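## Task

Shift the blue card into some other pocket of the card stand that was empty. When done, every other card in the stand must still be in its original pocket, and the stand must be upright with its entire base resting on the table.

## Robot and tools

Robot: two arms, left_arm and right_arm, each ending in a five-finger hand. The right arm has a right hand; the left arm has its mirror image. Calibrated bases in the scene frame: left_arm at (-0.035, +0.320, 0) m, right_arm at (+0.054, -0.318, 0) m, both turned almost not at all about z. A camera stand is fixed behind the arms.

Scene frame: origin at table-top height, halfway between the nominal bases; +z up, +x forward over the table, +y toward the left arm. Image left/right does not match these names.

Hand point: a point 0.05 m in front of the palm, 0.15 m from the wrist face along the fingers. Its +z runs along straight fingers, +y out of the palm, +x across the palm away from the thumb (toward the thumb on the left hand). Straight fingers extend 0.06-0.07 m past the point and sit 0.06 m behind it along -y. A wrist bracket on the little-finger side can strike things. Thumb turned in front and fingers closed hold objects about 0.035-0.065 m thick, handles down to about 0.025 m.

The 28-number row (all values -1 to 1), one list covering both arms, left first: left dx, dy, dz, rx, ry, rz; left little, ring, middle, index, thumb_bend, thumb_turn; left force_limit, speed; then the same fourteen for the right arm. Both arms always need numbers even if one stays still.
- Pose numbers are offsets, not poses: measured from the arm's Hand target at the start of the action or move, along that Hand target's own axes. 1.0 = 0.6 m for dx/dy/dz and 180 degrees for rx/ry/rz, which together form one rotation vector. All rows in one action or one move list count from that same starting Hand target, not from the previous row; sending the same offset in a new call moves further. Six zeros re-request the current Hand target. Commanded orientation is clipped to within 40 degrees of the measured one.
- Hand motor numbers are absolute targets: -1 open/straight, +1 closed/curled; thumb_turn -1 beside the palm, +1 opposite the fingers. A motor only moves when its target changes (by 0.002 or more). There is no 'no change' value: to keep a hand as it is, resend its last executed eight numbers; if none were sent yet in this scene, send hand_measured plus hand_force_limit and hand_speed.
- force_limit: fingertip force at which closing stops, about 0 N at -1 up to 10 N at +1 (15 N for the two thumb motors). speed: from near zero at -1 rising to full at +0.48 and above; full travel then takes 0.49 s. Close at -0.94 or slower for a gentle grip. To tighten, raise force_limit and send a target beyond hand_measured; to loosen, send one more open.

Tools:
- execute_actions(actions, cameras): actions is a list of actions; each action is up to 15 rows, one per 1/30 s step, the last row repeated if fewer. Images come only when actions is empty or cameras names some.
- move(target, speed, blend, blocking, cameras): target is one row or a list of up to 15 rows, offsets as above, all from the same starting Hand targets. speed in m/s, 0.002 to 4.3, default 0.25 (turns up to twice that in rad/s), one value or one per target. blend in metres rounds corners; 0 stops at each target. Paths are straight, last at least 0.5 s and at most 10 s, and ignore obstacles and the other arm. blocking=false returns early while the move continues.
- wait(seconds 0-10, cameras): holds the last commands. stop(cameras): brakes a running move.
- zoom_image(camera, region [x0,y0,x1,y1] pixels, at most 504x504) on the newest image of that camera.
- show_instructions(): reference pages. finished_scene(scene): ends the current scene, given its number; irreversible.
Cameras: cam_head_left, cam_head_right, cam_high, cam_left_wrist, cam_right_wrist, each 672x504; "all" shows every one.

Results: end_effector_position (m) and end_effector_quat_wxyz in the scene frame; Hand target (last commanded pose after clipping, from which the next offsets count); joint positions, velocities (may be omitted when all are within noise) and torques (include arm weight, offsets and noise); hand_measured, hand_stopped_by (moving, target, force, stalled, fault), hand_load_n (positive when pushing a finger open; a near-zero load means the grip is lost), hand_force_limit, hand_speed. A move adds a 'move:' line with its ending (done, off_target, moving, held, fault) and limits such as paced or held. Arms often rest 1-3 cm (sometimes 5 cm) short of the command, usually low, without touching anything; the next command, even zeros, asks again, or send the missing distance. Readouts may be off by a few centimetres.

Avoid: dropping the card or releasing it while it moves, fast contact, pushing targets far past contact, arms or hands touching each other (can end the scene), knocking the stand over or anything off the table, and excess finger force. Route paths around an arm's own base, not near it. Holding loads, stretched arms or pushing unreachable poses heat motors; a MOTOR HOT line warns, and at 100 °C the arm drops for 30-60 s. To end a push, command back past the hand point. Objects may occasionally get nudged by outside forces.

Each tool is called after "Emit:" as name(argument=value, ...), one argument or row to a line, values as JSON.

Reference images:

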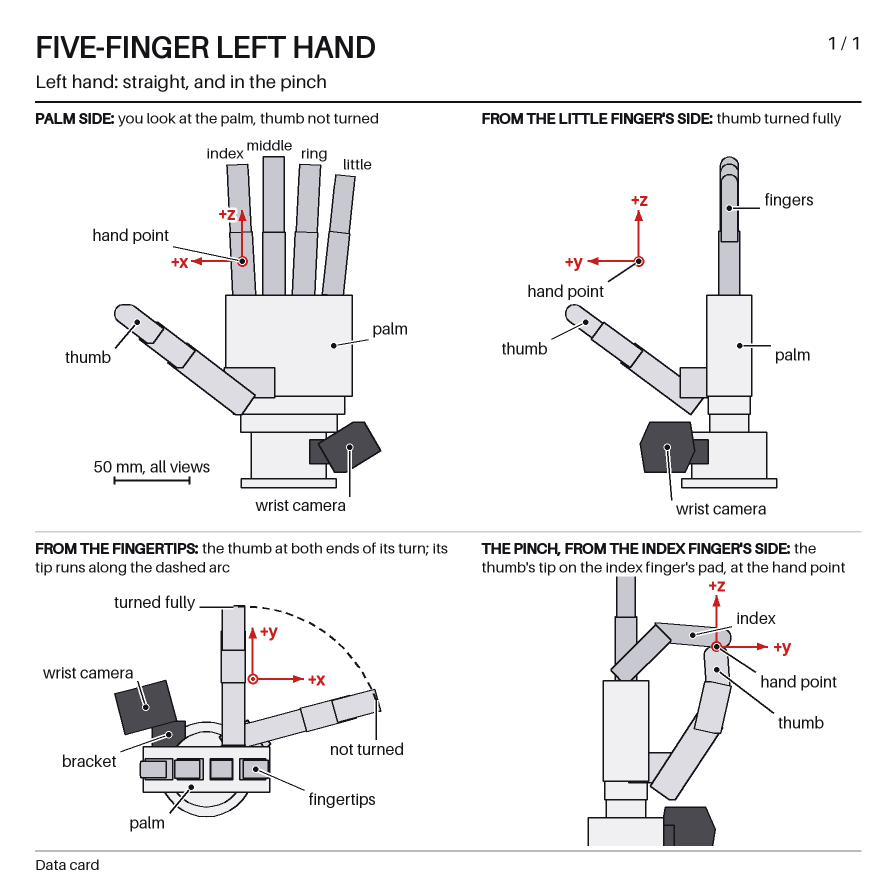

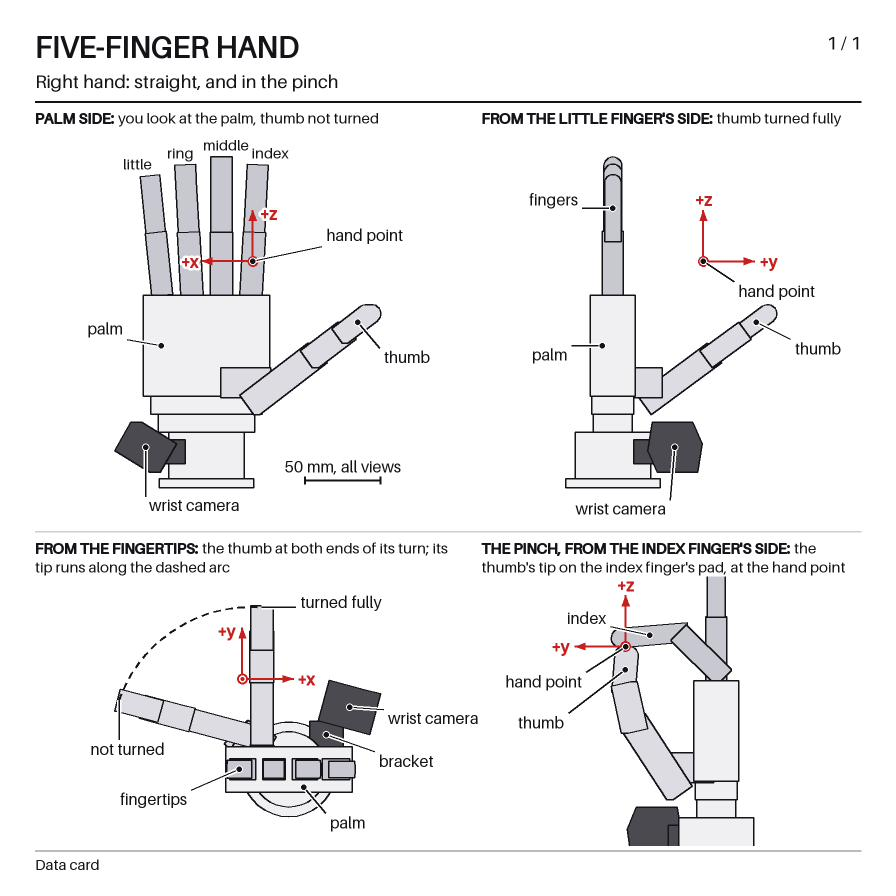

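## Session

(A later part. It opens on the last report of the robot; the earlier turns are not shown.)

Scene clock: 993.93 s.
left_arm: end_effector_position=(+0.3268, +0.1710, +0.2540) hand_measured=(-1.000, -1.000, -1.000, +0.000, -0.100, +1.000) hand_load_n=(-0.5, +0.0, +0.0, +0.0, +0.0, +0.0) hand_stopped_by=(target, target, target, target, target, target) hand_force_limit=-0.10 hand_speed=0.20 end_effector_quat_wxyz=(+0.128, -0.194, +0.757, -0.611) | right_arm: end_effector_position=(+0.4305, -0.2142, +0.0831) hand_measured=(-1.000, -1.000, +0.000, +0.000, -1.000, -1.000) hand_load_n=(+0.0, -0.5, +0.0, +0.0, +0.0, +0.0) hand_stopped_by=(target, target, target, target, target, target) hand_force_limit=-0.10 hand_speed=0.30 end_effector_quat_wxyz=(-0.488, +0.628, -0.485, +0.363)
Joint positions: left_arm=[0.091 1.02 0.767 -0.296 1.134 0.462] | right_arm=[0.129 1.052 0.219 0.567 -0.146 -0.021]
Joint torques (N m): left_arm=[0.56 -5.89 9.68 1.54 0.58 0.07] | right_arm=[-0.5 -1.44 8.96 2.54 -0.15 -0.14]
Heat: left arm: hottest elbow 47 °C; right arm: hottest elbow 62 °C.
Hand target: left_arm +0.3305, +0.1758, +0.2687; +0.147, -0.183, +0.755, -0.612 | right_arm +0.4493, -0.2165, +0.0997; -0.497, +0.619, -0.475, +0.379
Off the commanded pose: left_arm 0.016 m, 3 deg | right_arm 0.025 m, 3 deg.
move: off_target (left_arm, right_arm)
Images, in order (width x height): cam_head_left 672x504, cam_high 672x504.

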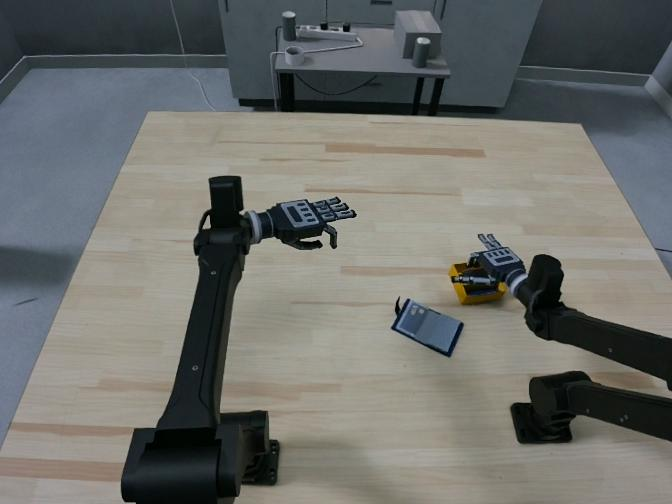

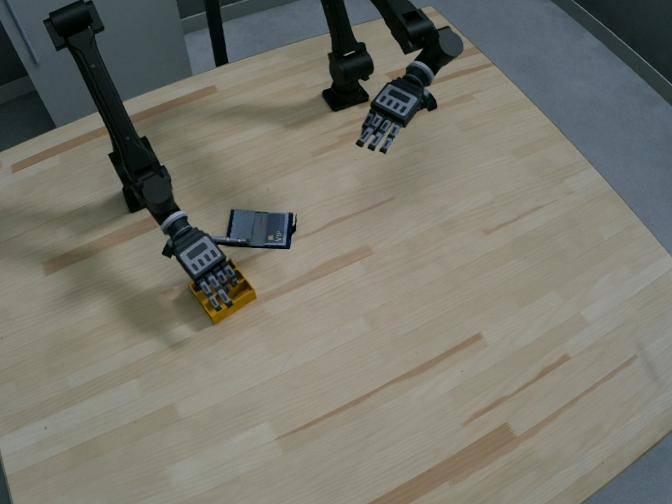

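Emit:
move(
  target=[
    [0,0,0,0,0,0,-1,-1,-1,0.0,-0.1,1,-0.1,0.2,0.0218,0.0243,0.0058,0,0,0,-1,-1,0.0,0.0,-1,-1,-0.1,0.3],
  ],
  speed=0.06,
  cameras=["cam_high","cam_head_left"],
)

Emit:
zoom_image(
  camera="cam_high",
  region=[160, 220, 270, 330],
)

Emit:
zoom_image(
  camera="cam_head_left",
  region=[430, 220, 550, 340],
)

Scene clock: 1009.43 s.
left_arm: end_effector_position=(+0.3268, +0.1710, +0.2540) hand_measured=(-1.000, -1.000, -1.000, +0.000, -0.100, +1.000) hand_load_n=(+0.0, +0.0, +0.0, +0.0, +0.0, +0.0) hand_stopped_by=(target, target, target, target, target, target) hand_force_limit=-0.10 hand_speed=0.20 end_effector_quat_wxyz=(+0.128, -0.194, +0.757, -0.611) | right_arm: end_effector_position=(+0.4394, -0.2251, +0.0750) hand_measured=(-1.000, -1.000, +0.000, +0.000, -1.000, -1.000) hand_load_n=(+0.0, +0.0, +0.0, +0.0, +0.0, -0.5) hand_stopped_by=(target, target, target, target, target, target) hand_force_limit=-0.10 hand_speed=0.30 end_effector_quat_wxyz=(-0.493, +0.625, -0.482, +0.366)
Joint positions: left_arm=[0.091 1.02 0.767 -0.296 1.134 0.462] | right_arm=[0.075 1.136 0.219 0.662 -0.199 -0.033]
Joint torques (N m): left_arm=[0.56 -5.83 9.66 1.54 0.58 0.07] | right_arm=[-0.5 -2.14 7.57 2.59 -0.15 -0.14]
Heat: left arm: hottest elbow 47 °C; right arm: hottest elbow 61 °C.
Hand target: left_arm +0.3305, +0.1758, +0.2687; +0.147, -0.183, +0.755, -0.612 | right_arm +0.4528, -0.2289, +0.0847; -0.497, +0.619, -0.475, +0.379
Off the commanded pose: left_arm 0.016 m, 3 deg | right_arm 0.017 m, 2 deg.
move: off_target (left_arm, right_arm)
Images, in order (width x height): cam_head_left 672x504, cam_high 672x504.

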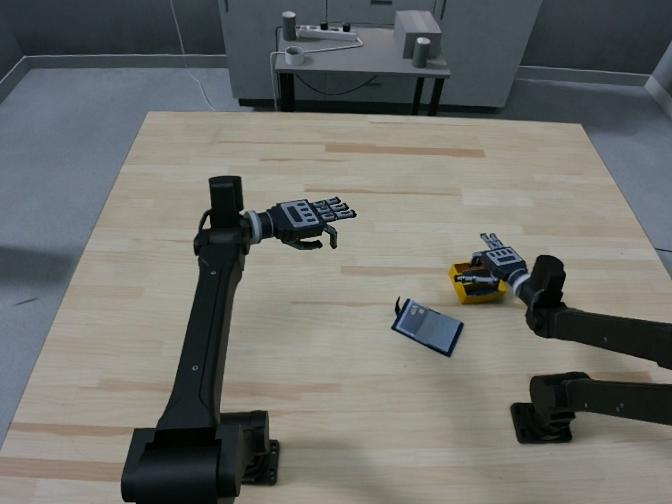

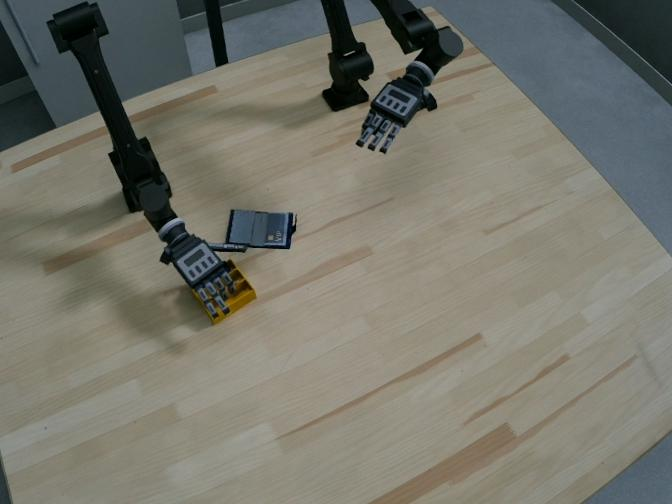

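Scaled by 4.582 from the camera's 672x504 image, which has a finer 960x720 frame.

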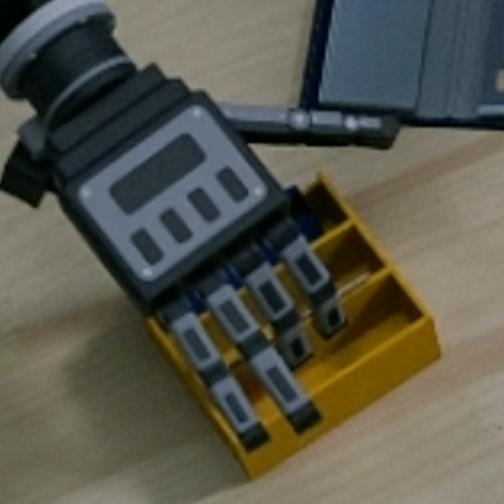

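Scaled by 4.200 from the camera's 672x504 image, which has a finer 960x720 frame.

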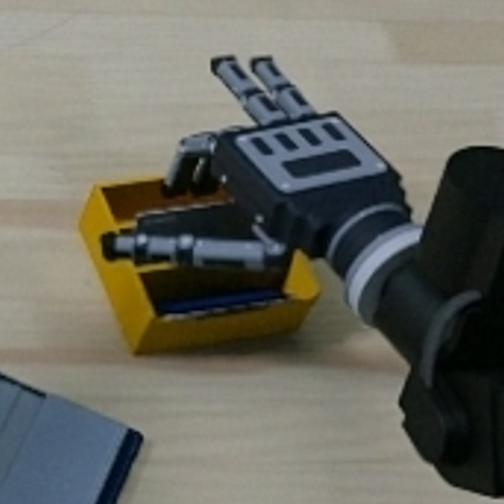

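Emit:
move(
  target=[
    [0,0,0,0,0,0,-1,-1,-1,0.0,-0.1,1,-0.1,0.2,-0.0094,0.0633,-0.0015,0,0,0,-1,-1,0.0,0.0,-1,-1,-0.1,0.3],
  ],
  speed=0.04,
  cameras=["cam_high","cam_head_left"],
)

Emit:
zoom_image(
  camera="cam_high",
  region=[160, 220, 270, 330],
)

Emit:
zoom_image(
  camera="cam_head_left",
  region=[430, 220, 550, 340],
)

Scene clock: 1021.30 s.
left_arm: end_effector_position=(+0.3268, +0.1710, +0.2540) hand_measured=(-1.000, -1.000, -1.000, +0.000, -0.100, +1.000) hand_load_n=(+0.0, +0.0, +0.0, +0.0, +0.0, +0.0) hand_stopped_by=(target, target, target, target, target, target) hand_force_limit=-0.10 hand_speed=0.20 end_effector_quat_wxyz=(+0.128, -0.194, +0.757, -0.611) | right_arm: end_effector_position=(+0.4416, -0.2270, +0.0492) hand_measured=(-1.000, -1.000, +0.000, +0.000, -1.000, -1.000) hand_load_n=(+0.0, -0.5, +0.0, +0.0, +0.0, +0.0) hand_stopped_by=(target, target, target, target, target, target) hand_force_limit=-0.10 hand_speed=0.30 end_effector_quat_wxyz=(-0.496, +0.618, -0.479, +0.377)
Joint positions: left_arm=[0.091 1.02 0.767 -0.296 1.134 0.462] | right_arm=[0.075 1.319 0.184 0.905 -0.187 -0.033]
Joint torques (N m): left_arm=[0.5 -5.89 9.68 1.54 0.58 0.07] | right_arm=[0.85 -2.67 4.52 2.67 0.03 -0.11]
Heat: left arm: hottest elbow 47 °C; right arm: hottest elbow 59 °C.
Hand target: left_arm +0.3305, +0.1758, +0.2687; +0.147, -0.183, +0.755, -0.612 | right_arm +0.4426, -0.2258, +0.0479; -0.497, +0.619, -0.475, +0.379
Off the commanded pose: left_arm 0.016 m, 3 deg | right_arm 0.002 m, 1 deg.
move: off_target (left_arm)
Images, in order (width x height): cam_head_left 672x504, cam_high 672x504.

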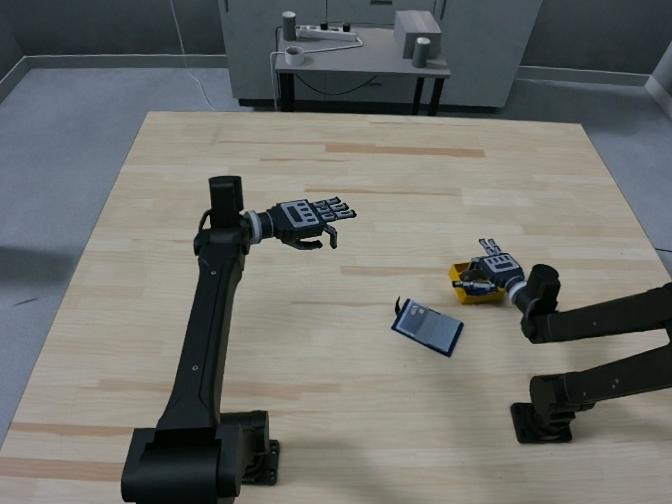

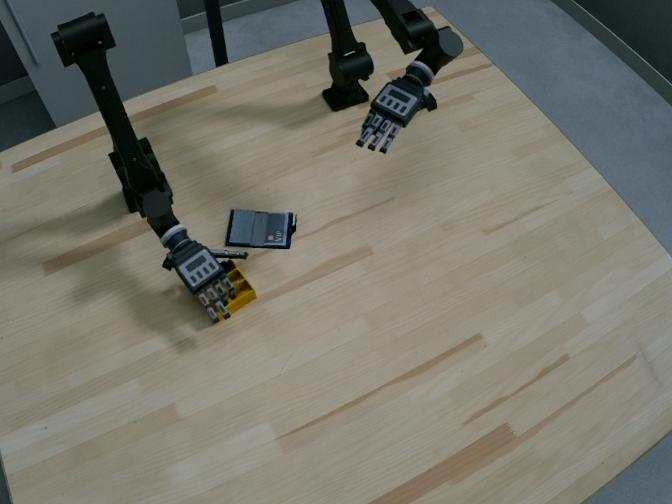

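Scaled by 4.582 from the camera's 672x504 image, which has a finer 960x720 frame.

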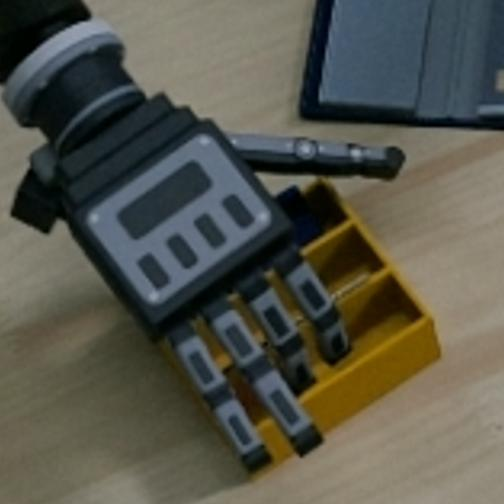

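Scaled by 4.200 from the camera's 672x504 image, which has a finer 960x720 frame.

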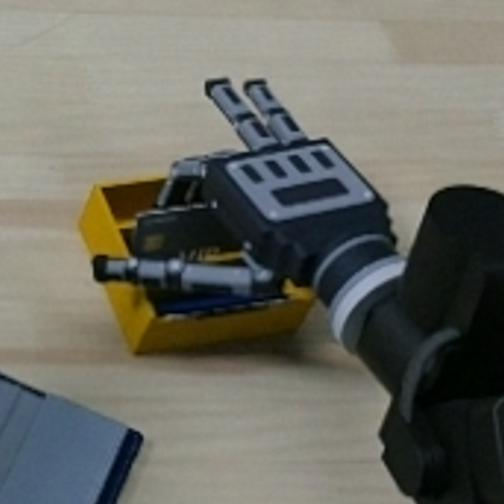

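Emit:
move(
  target=[
    [0,0,0,0,0,0,-1,-1,-1,0.0,-0.1,1,-0.1,0.2,0,0.0163,0.0035,0,0,0,-1,-1,0.0,0.0,-1,-1,-0.1,0.3],
    [0,0,0,0,0,0,-1,-1,-1,0.0,-0.1,1,-0.1,0.2,0.0007,-0.0252,0.1823,0,0,0,-1,-1,0.0,0.0,-1,-1,-0.1,0.3],
  ],
  speed=0.05,
  cameras=["cam_high","cam_head_left"],
)

Scene clock: 1039.40 s.
left_arm: end_effector_position=(+0.3268, +0.1710, +0.2540) hand_measured=(-1.000, -1.000, -1.000, +0.000, -0.100, +1.000) hand_load_n=(+0.0, +0.0, +0.0, +0.0, +0.0, -0.5) hand_stopped_by=(target, target, target, target, target, target) hand_force_limit=-0.10 hand_speed=0.20 end_effector_quat_wxyz=(+0.128, -0.194, +0.757, -0.611) | right_arm: end_effector_position=(+0.5395, -0.2044, +0.0393) hand_measured=(-1.000, -1.000, +0.000, +0.000, -1.000, -1.000) hand_load_n=(+0.0, +0.0, +0.0, +0.0, +0.0, -0.5) hand_stopped_by=(target, target, target, target, target, target) hand_force_limit=-0.10 hand_speed=0.30 end_effector_quat_wxyz=(-0.494, +0.619, -0.476, +0.383)
Joint positions: left_arm=[0.091 1.02 0.767 -0.296 1.134 0.462] | right_arm=[0.129 1.6 0.44 0.939 -0.129 -0.033]
Joint torques (N m): left_arm=[0.62 -5.89 9.66 1.55 0.59 0.07] | right_arm=[1.44 -6.48 6.42 1.44 0.06 0.02]
Heat: left arm: hottest elbow 47 °C; right arm: hottest elbow 56 °C.
Hand target: left_arm +0.3305, +0.1758, +0.2687; +0.147, -0.183, +0.755, -0.612 | right_arm +0.5489, -0.1974, +0.0387; -0.497, +0.619, -0.475, +0.379
Off the commanded pose: left_arm 0.016 m, 3 deg | right_arm 0.012 m, 1 deg.
move: off_target (left_arm, right_arm)
Images, in order (width x height): cam_head_left 672x504, cam_high 672x504.

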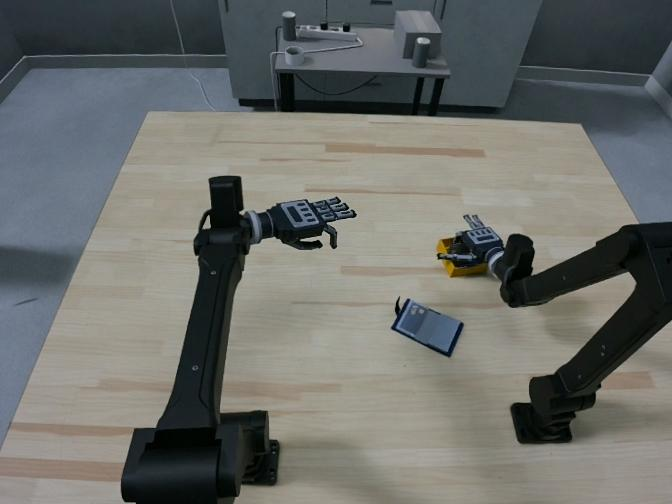

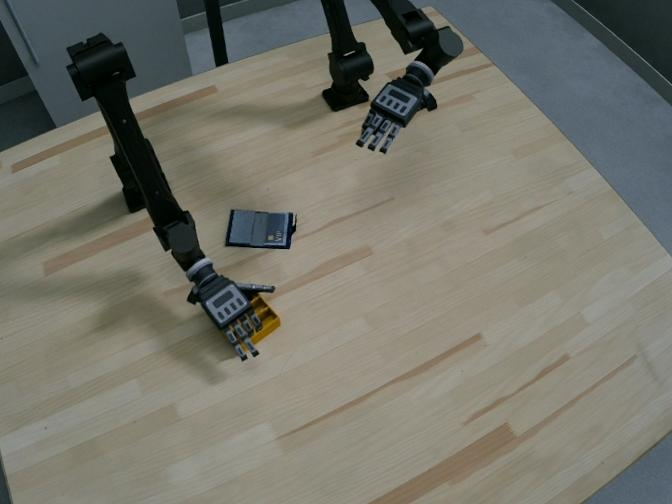

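Emit:
move(
  target=[
    [0,0,0,0,0,0,-1,-1,-1,0.0,-0.1,1,-0.1,0.2,0.0058,0.0065,-0.0305,0,0,0,-1,-1,0.0,0.0,-1,-1,-0.1,0.3],
    [0,0,0,0,0,0,-1,-1,-1,0.0,-0.1,1,-0.1,0.2,0.0078,-0.0985,-0.018,0,0,0,-1,-1,0.0,0.0,-1,-1,-0.1,0.3],
    [0,0,0,0,0,0,-1,-1,-1,0.0,-0.1,1,-0.1,0.2,0.005,-0.1918,-0.06,0,0,0,-1,-1,0.0,0.0,-1,-1,-0.1,0.3],
  ],
  speed=0.06,
  cameras=["cam_high","cam_head_left"],
)

Emit:
zoom_image(
  camera="cam_high",
  region=[180, 250, 290, 360],
)

Emit:
zoom_image(
  camera="cam_head_left",
  region=[420, 190, 540, 310],
)

Scene clock: 1066.73 s.
left_arm: end_effector_position=(+0.3268, +0.1710, +0.2540) hand_measured=(-1.000, -1.000, -1.000, +0.000, -0.100, +1.000) hand_load_n=(+0.0, -0.5, +0.0, -0.5, +0.0, +0.0) hand_stopped_by=(target, target, target, target, target, target) hand_force_limit=-0.10 hand_speed=0.20 end_effector_quat_wxyz=(+0.128, -0.194, +0.757, -0.611) | right_arm: end_effector_position=(+0.5258, -0.2037, +0.1319) hand_measured=(-1.000, -1.000, +0.000, +0.000, -1.000, -1.000) hand_load_n=(+0.0, +0.0, +0.0, +0.0, +0.0, -0.5) hand_stopped_by=(target, target, target, target, target, target) hand_force_limit=-0.10 hand_speed=0.30 end_effector_quat_wxyz=(-0.484, +0.631, -0.483, +0.366)
Joint positions: left_arm=[0.091 1.02 0.767 -0.296 1.134 0.462] | right_arm=[0.129 1.222 0.513 0.439 -0.142 -0.033]
Joint torques (N m): left_arm=[0.56 -5.83 9.66 1.54 0.58 0.07] | right_arm=[0.26 -7.18 9.8 1.5 0.01 -0.01]
Heat: left arm: hottest elbow 48 °C; right arm: hottest elbow 54 °C.
Hand target: left_arm +0.3305, +0.1758, +0.2687; +0.147, -0.183, +0.755, -0.612 | right_arm +0.5400, -0.2032, +0.1588; -0.497, +0.619, -0.475, +0.379
Off the commanded pose: left_arm 0.016 m, 3 deg | right_arm 0.031 m, 3 deg.
move: off_target (left_arm, right_arm)
Images, in order (width x height): cam_head_left 672x504, cam_high 672x504.

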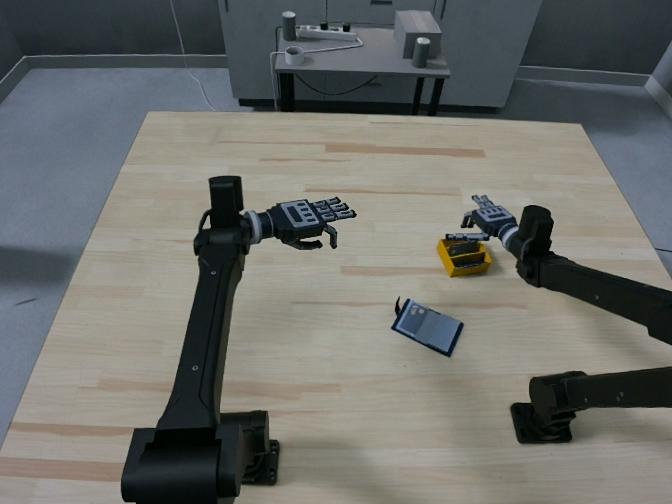

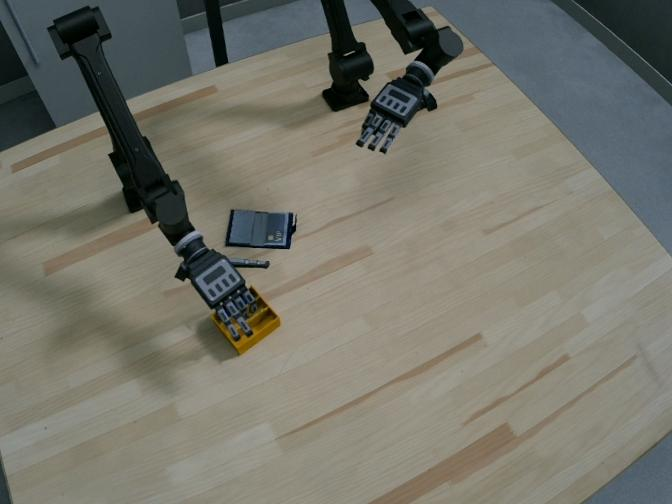

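Scaled by 4.582 from the camera's 672x504 image, which has a finer 960x720 frame.

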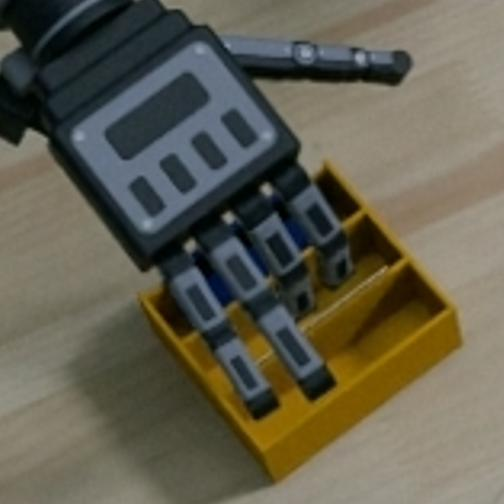

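Scaled by 4.200 from the camera's 672x504 image, which has a finer 960x720 frame.

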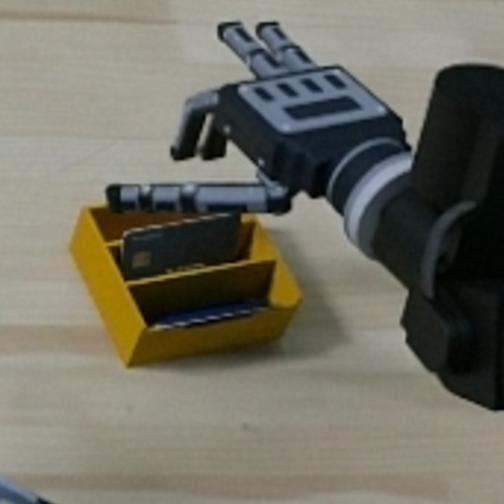

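Emit:
move(
  target=[
    [0,0,0,0,0,0,-1,-1,-1,0.0,-0.1,1,-0.1,0.2,0.0145,0.0705,-0.0992,0,-0.0272,-0.0058,-1,-1,0.0,0.0,-0.1,1,-0.1,0.3],
  ],
  speed=0.08,
  cameras=["cam_high","cam_head_left","cam_right_wrist"],
)

Emit:
zoom_image(
  camera="cam_high",
  region=[180, 250, 290, 360],
)

Emit:
zoom_image(
  camera="cam_head_left",
  region=[420, 190, 540, 310],
)

Scene clock: 1087.10 s.
left_arm: end_effector_position=(+0.3268, +0.1710, +0.2540) hand_measured=(-1.000, -1.000, -1.000, +0.000, -0.100, +1.000) hand_load_n=(+0.0, +0.0, +0.0, +0.0, +0.0, +0.0) hand_stopped_by=(target, target, target, target, target, target) hand_force_limit=-0.10 hand_speed=0.20 end_effector_quat_wxyz=(+0.128, -0.194, +0.757, -0.611) | right_arm: end_effector_position=(+0.4728, -0.2239, +0.1177) hand_measured=(-1.000, -1.000, +0.000, +0.000, -0.100, +1.000) hand_load_n=(+0.0, -0.5, +0.0, +0.0, +0.0, +0.0) hand_stopped_by=(target, target, target, target, target, target) hand_force_limit=-0.10 hand_speed=0.30 end_effector_quat_wxyz=(-0.507, +0.646, -0.459, +0.339)
Joint positions: left_arm=[0.091 1.02 0.767 -0.296 1.134 0.462] | right_arm=[0.017 1.108 0.379 0.454 -0.341 -0.066]
Joint torques (N m): left_arm=[0.62 -5.83 9.68 1.55 0.58 0.07] | right_arm=[-0.44 -5.36 6.93 2.5 -0.19 -0.15]
Heat: left arm: hottest elbow 48 °C; right arm: hottest elbow 53 °C.
Hand target: left_arm +0.3305, +0.1758, +0.2687; +0.147, -0.183, +0.755, -0.612 | right_arm +0.4773, -0.2292, +0.1306; -0.513, +0.639, -0.448, +0.357
Off the commanded pose: left_arm 0.016 m, 3 deg | right_arm 0.015 m, 3 deg.
move: off_target (left_arm, right_arm)
Images, in order (width x height): cam_head_left 672x504, cam_high 672x504, cam_right_wrist 672x504.

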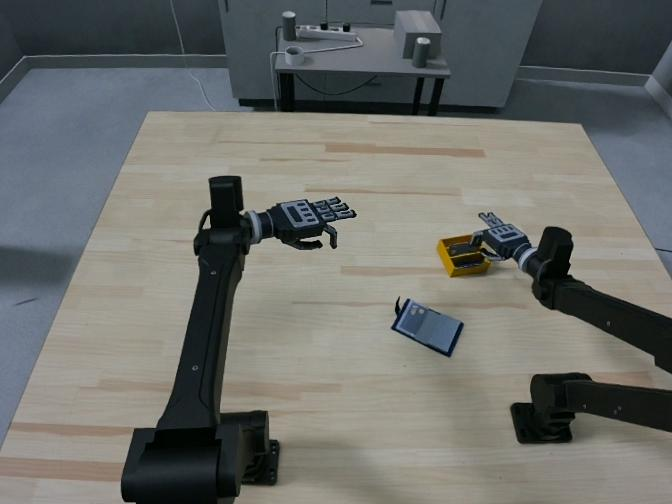

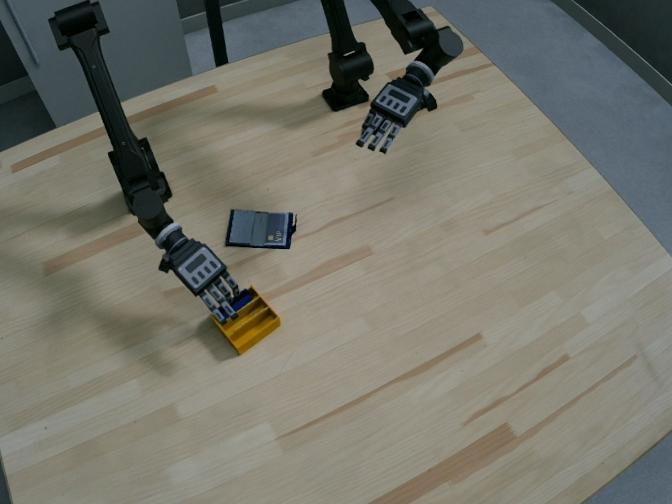

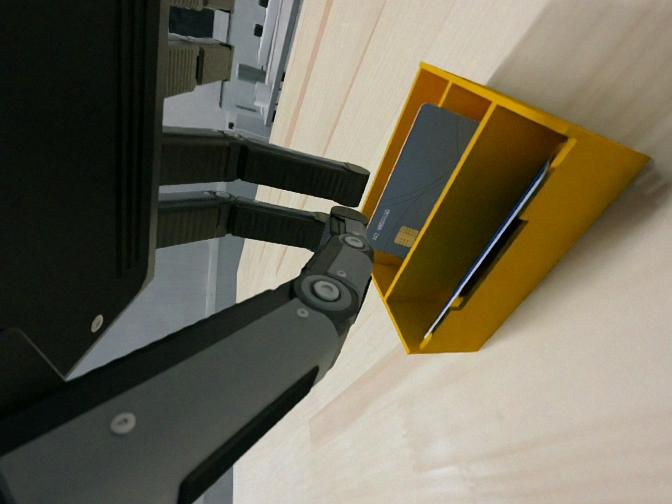

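Scaled by 4.582 from the camera's 672x504 image, which has a finer 960x720 frame.

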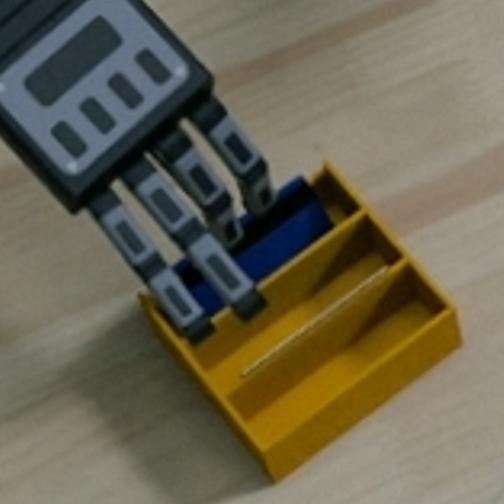

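Scaled by 4.200 from the camera's 672x504 image, which has a finer 960x720 frame.

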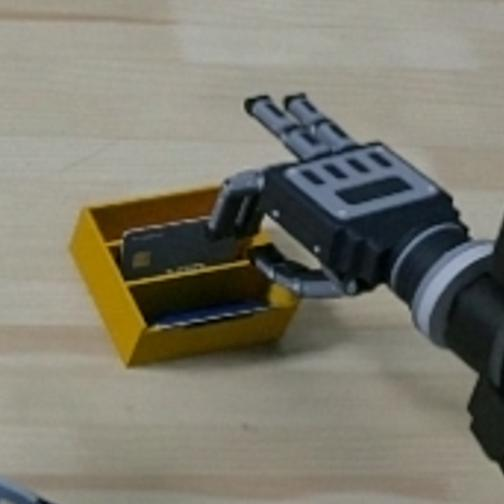

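Emit:
move(
  target=[
    [0,0,0,0,0,0,-1,-1,-1,0.0,-0.1,1,-0.1,0.2,-0.0107,0.0793,-0.0082,0,0,0,-1,-1,0.0,0.0,-0.1,1,-0.1,0.3],
  ],
  speed=0.06,
  cameras=["cam_high","cam_head_left","cam_right_wrist"],
)

Emit:
zoom_image(
  camera="cam_high",
  region=[180, 250, 290, 360],
)

Emit:
zoom_image(
  camera="cam_head_left",
  region=[420, 190, 540, 310],
)

Scene clock: 1120.20 s.
left_arm: end_effector_position=(+0.3268, +0.1710, +0.2540) hand_measured=(-1.000, -1.000, -1.000, +0.000, -0.100, +1.000) hand_load_n=(+0.0, +0.0, +0.0, +0.0, +0.0, +0.0) hand_stopped_by=(target, target, target, target, target, target) hand_force_limit=-0.10 hand_speed=0.20 end_effector_quat_wxyz=(+0.128, -0.194, +0.757, -0.611) | right_arm: end_effector_position=(+0.4573, -0.2241, +0.0863) hand_measured=(-1.000, -1.000, +0.000, +0.000, -0.100, +1.000) hand_load_n=(+0.0, -0.5, +0.0, +0.0, +0.5, +0.0) hand_stopped_by=(target, target, target, target, target, target) hand_force_limit=-0.10 hand_speed=0.30 end_effector_quat_wxyz=(-0.515, +0.640, -0.450, +0.350)
Joint positions: left_arm=[0.091 1.02 0.767 -0.296 1.134 0.462] | right_arm=[0.017 1.189 0.28 0.668 -0.341 -0.067]
Joint torques (N m): left_arm=[0.5 -5.89 9.66 1.55 0.58 0.07] | right_arm=[-0.32 -2.61 5.96 2.48 -0.08 -0.14]
Heat: left arm: hottest elbow 48 °C; right arm: hottest elbow 52 °C.
Hand target: left_arm +0.3305, +0.1758, +0.2687; +0.147, -0.183, +0.755, -0.612 | right_arm +0.4608, -0.2281, +0.0852; -0.513, +0.639, -0.448, +0.357
Off the commanded pose: left_arm 0.016 m, 3 deg | right_arm 0.006 m, 1 deg.
move: off_target (left_arm)
Images, in order (width x height): cam_head_left 672x504, cam_high 672x504, cam_right_wrist 672x504.

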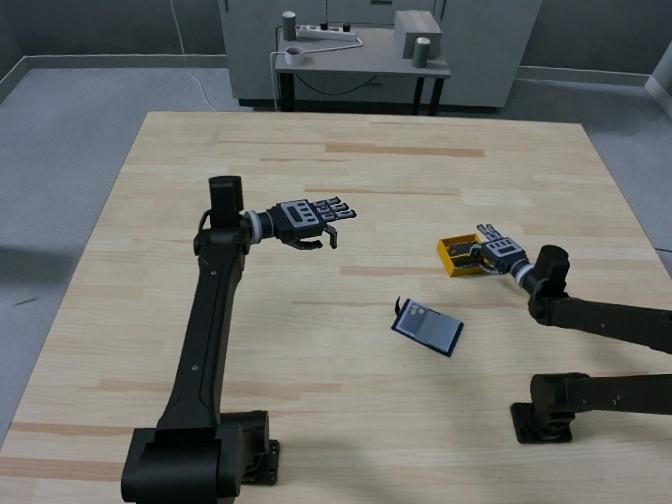

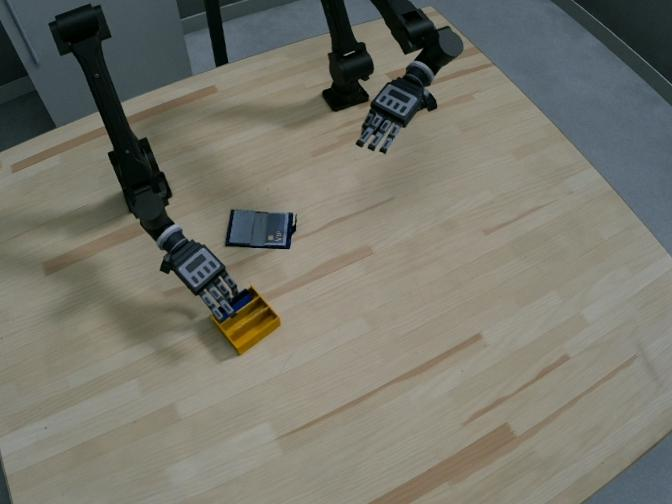

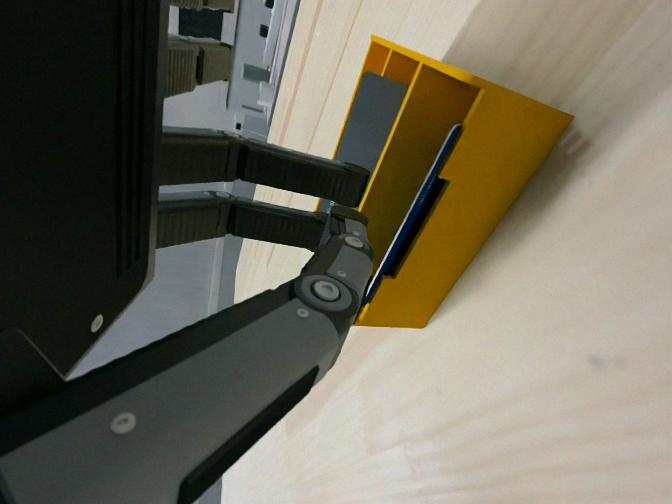

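Scaled by 4.582 from the camera's 672x504 image, which has a finer 960x720 frame.

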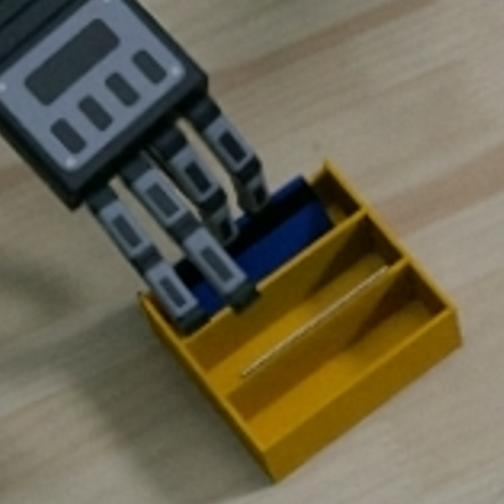

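Scaled by 4.200 from the camera's 672x504 image, which has a finer 960x720 frame.

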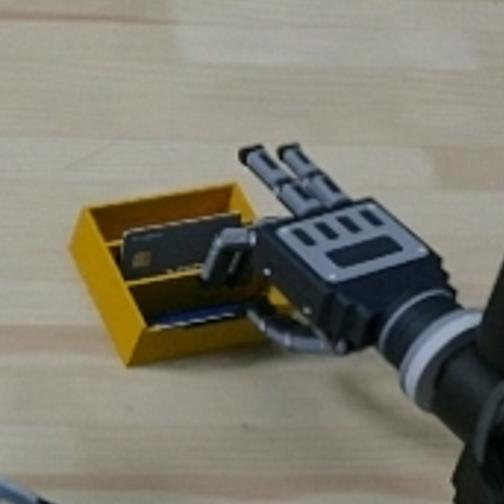

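Emit:
move(
  target=[
    [0,0,0,0,0,0,-1,-1,-1,0.0,-0.1,1,-0.1,0.2,0.0022,0.0557,0.0203,0,0,0,-1,-1,0.0,0.0,-0.1,1,-0.1,0.3],
  ],
  speed=0.04,
  cameras=["cam_high","cam_head_left","cam_right_wrist"],
)

Emit:
zoom_image(
  camera="cam_high",
  region=[180, 250, 290, 360],
)

Emit:
zoom_image(
  camera="cam_head_left",
  region=[420, 190, 540, 310],
)

Emit:
zoom_image(
  camera="cam_right_wrist",
  region=[280, 60, 560, 340],
)

Scene clock: 1145.23 s.
left_arm: end_effector_position=(+0.3268, +0.1710, +0.2540) hand_measured=(-1.000, -1.000, -1.000, +0.000, -0.100, +1.000) hand_load_n=(+0.0, +0.0, +0.0, +0.0, +0.0, +0.0) hand_stopped_by=(target, target, target, target, target, target) hand_force_limit=-0.10 hand_speed=0.20 end_effector_quat_wxyz=(+0.128, -0.194, +0.757, -0.611) | right_arm: end_effector_position=(+0.4638, -0.2241, +0.0526) hand_measured=(-1.000, -1.000, +0.000, +0.000, -0.100, +1.000) hand_load_n=(+0.0, +0.0, +0.0, +0.0, +0.0, +0.0) hand_stopped_by=(target, target, target, target, target, target) hand_force_limit=-0.10 hand_speed=0.30 end_effector_quat_wxyz=(-0.516, +0.640, -0.449, +0.351)
Joint positions: left_arm=[0.091 1.02 0.767 -0.296 1.134 0.462] | right_arm=[0.017 1.384 0.264 0.882 -0.341 -0.067]
Joint torques (N m): left_arm=[0.5 -5.89 9.66 1.55 0.58 0.07] | right_arm=[-0.09 -3.78 4.53 2.62 -0.02 -0.14]
Heat: left arm: hottest elbow 48 °C; right arm: hottest elbow 52 °C.
Hand target: left_arm +0.3305, +0.1758, +0.2687; +0.147, -0.183, +0.755, -0.612 | right_arm +0.4656, -0.2277, +0.0500; -0.513, +0.639, -0.448, +0.357
Off the commanded pose: left_arm 0.016 m, 3 deg | right_arm 0.005 m, 1 deg.
move: off_target (left_arm)
Images, in order (width x height): cam_head_left 672x504, cam_high 672x504, cam_right_wrist 672x504.

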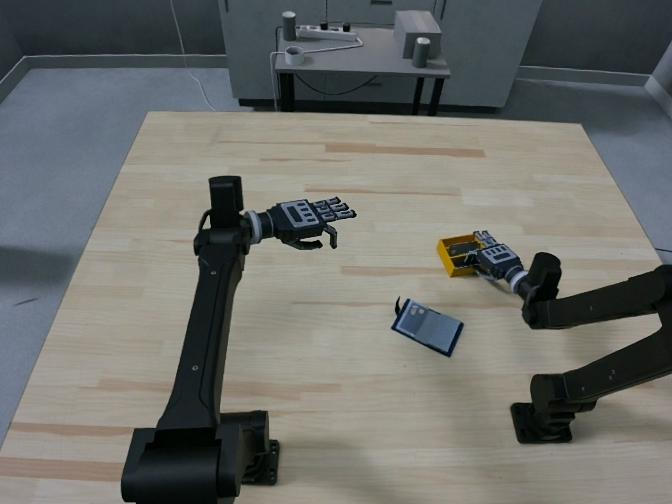

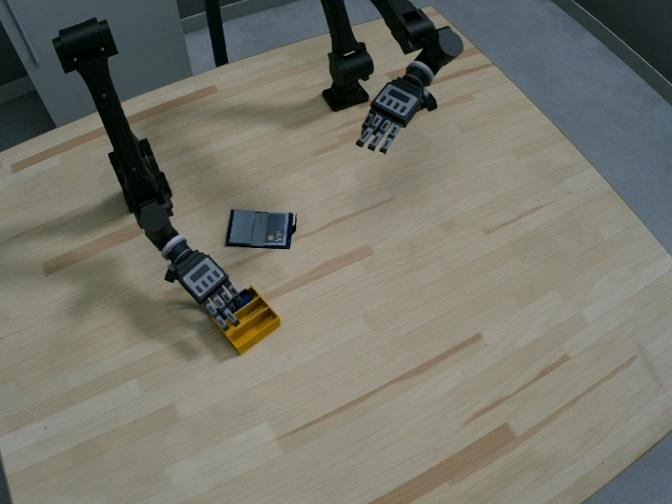

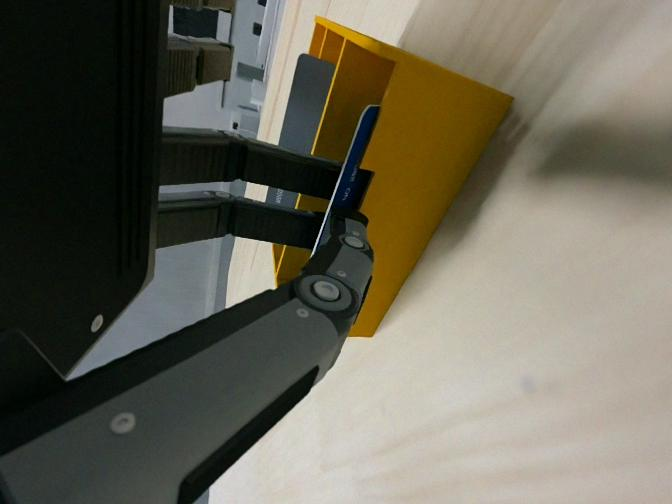

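Scaled by 4.582 from the camera's 672x504 image, which has a finer 960x720 frame.

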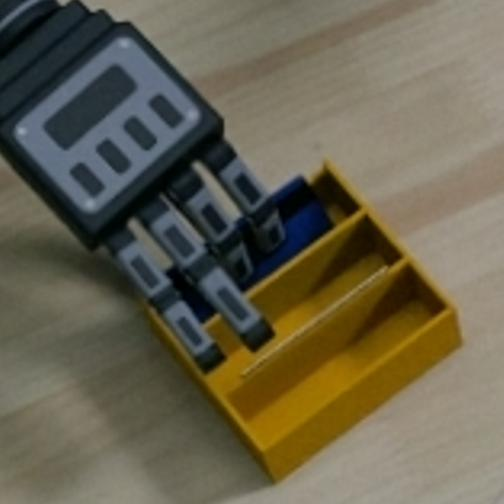

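Scaled by 4.200 from the camera's 672x504 image, which has a finer 960x720 frame.

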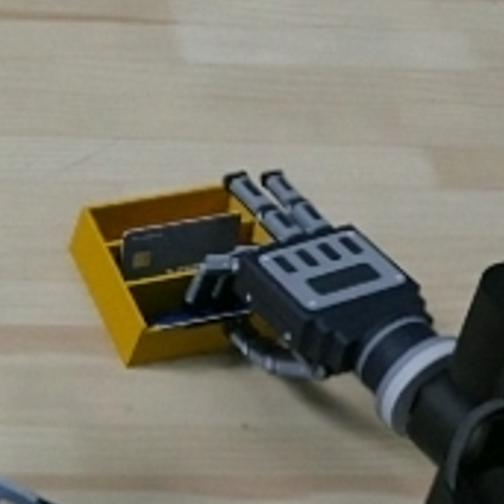

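Scaled by 1.800 from the camera's 672x504 image, which has a finer 960x720 frame.

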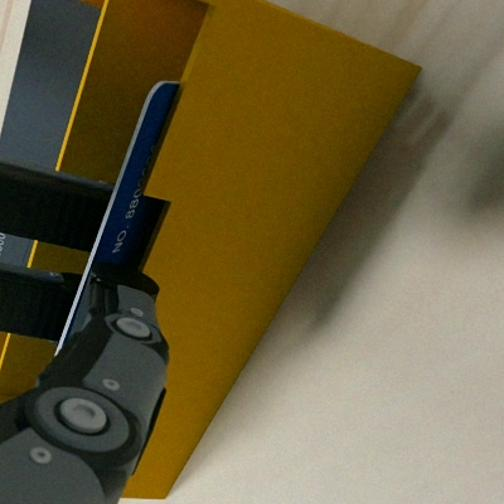

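Emit:
move(
  target=[
    [0,0,0,0,0,0,-1,-1,-1,0.0,-0.1,1,-0.1,0.2,0,0.0114,0.0024,0,0,0,-1,-1,0.0,0.0,-0.1,1,-0.1,0.3],
  ],
  speed=0.03,
  cameras=["cam_right_wrist","cam_head_left"],
)

Emit:
zoom_image(
  camera="cam_right_wrist",
  region=[280, 60, 560, 340],
)

Emit:
zoom_image(
  camera="cam_head_left",
  region=[420, 190, 540, 310],
)

Scene clock: 1156.53 s.
left_arm: end_effector_position=(+0.3268, +0.1710, +0.2540) hand_measured=(-1.000, -1.000, -1.000, +0.000, -0.100, +1.000) hand_load_n=(+0.0, +0.0, -0.5, +0.0, +0.0, +0.0) hand_stopped_by=(target, target, target, target, target, target) hand_force_limit=-0.10 hand_speed=0.20 end_effector_quat_wxyz=(+0.128, -0.194, +0.757, -0.611) | right_arm: end_effector_position=(+0.4658, -0.2240, +0.0488) hand_measured=(-1.000, -1.000, +0.000, +0.000, -0.100, +1.000) hand_load_n=(-0.5, +0.0, +0.5, +0.0, +0.0, +0.0) hand_stopped_by=(target, target, target, target, target, target) hand_force_limit=-0.10 hand_speed=0.30 end_effector_quat_wxyz=(-0.518, +0.638, -0.446, +0.354)
Joint positions: left_arm=[0.091 1.02 0.767 -0.296 1.134 0.462] | right_arm=[0.017 1.419 0.263 0.929 -0.341 -0.067]
Joint torques (N m): left_arm=[0.5 -5.89 9.66 1.55 0.58 0.07] | right_arm=[-0.09 -3.6 4.1 2.33 -0.02 -0.14]
Heat: left arm: hottest elbow 48 °C; right arm: hottest elbow 52 °C.
Hand target: left_arm +0.3305, +0.1758, +0.2687; +0.147, -0.183, +0.755, -0.612 | right_arm +0.4655, -0.2277, +0.0430; -0.513, +0.639, -0.448, +0.357
Off the commanded pose: left_arm 0.016 m, 3 deg | right_arm 0.007 m, 1 deg.
move: off_target (left_arm)
Images, in order (width x height): cam_head_left 672x504, cam_right_wrist 672x504.

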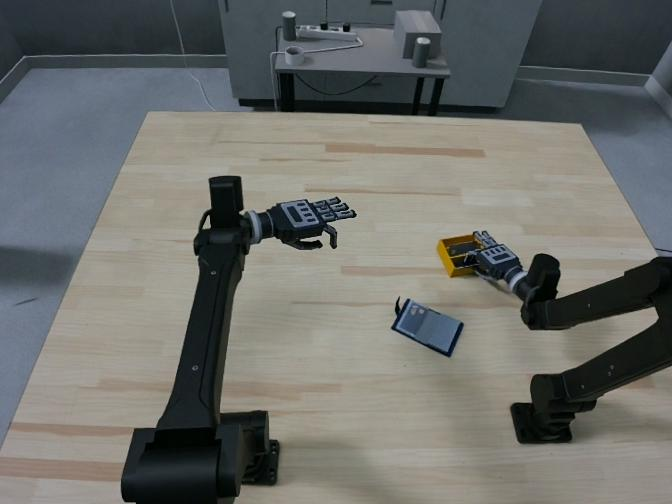

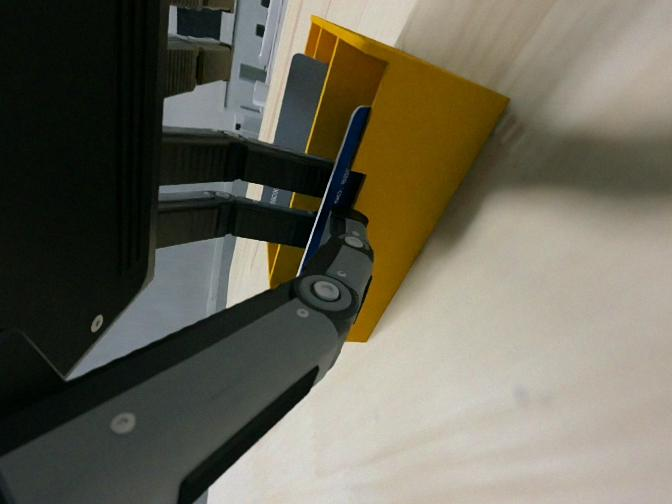

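Scaled by 1.800 from the camera's 672x504 image, which has a finer 960x720 frame.

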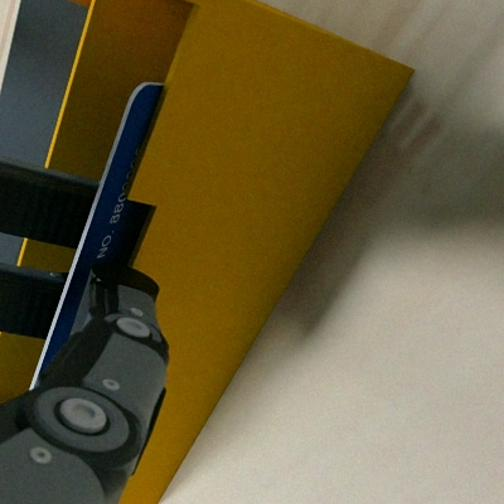

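Scaled by 4.200 from the camera's 672x504 image, which has a finer 960x720 frame.

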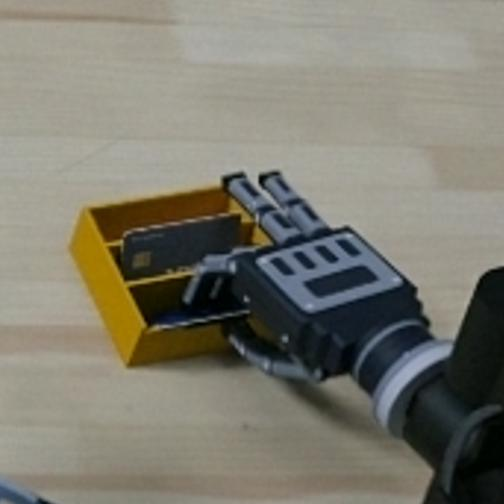

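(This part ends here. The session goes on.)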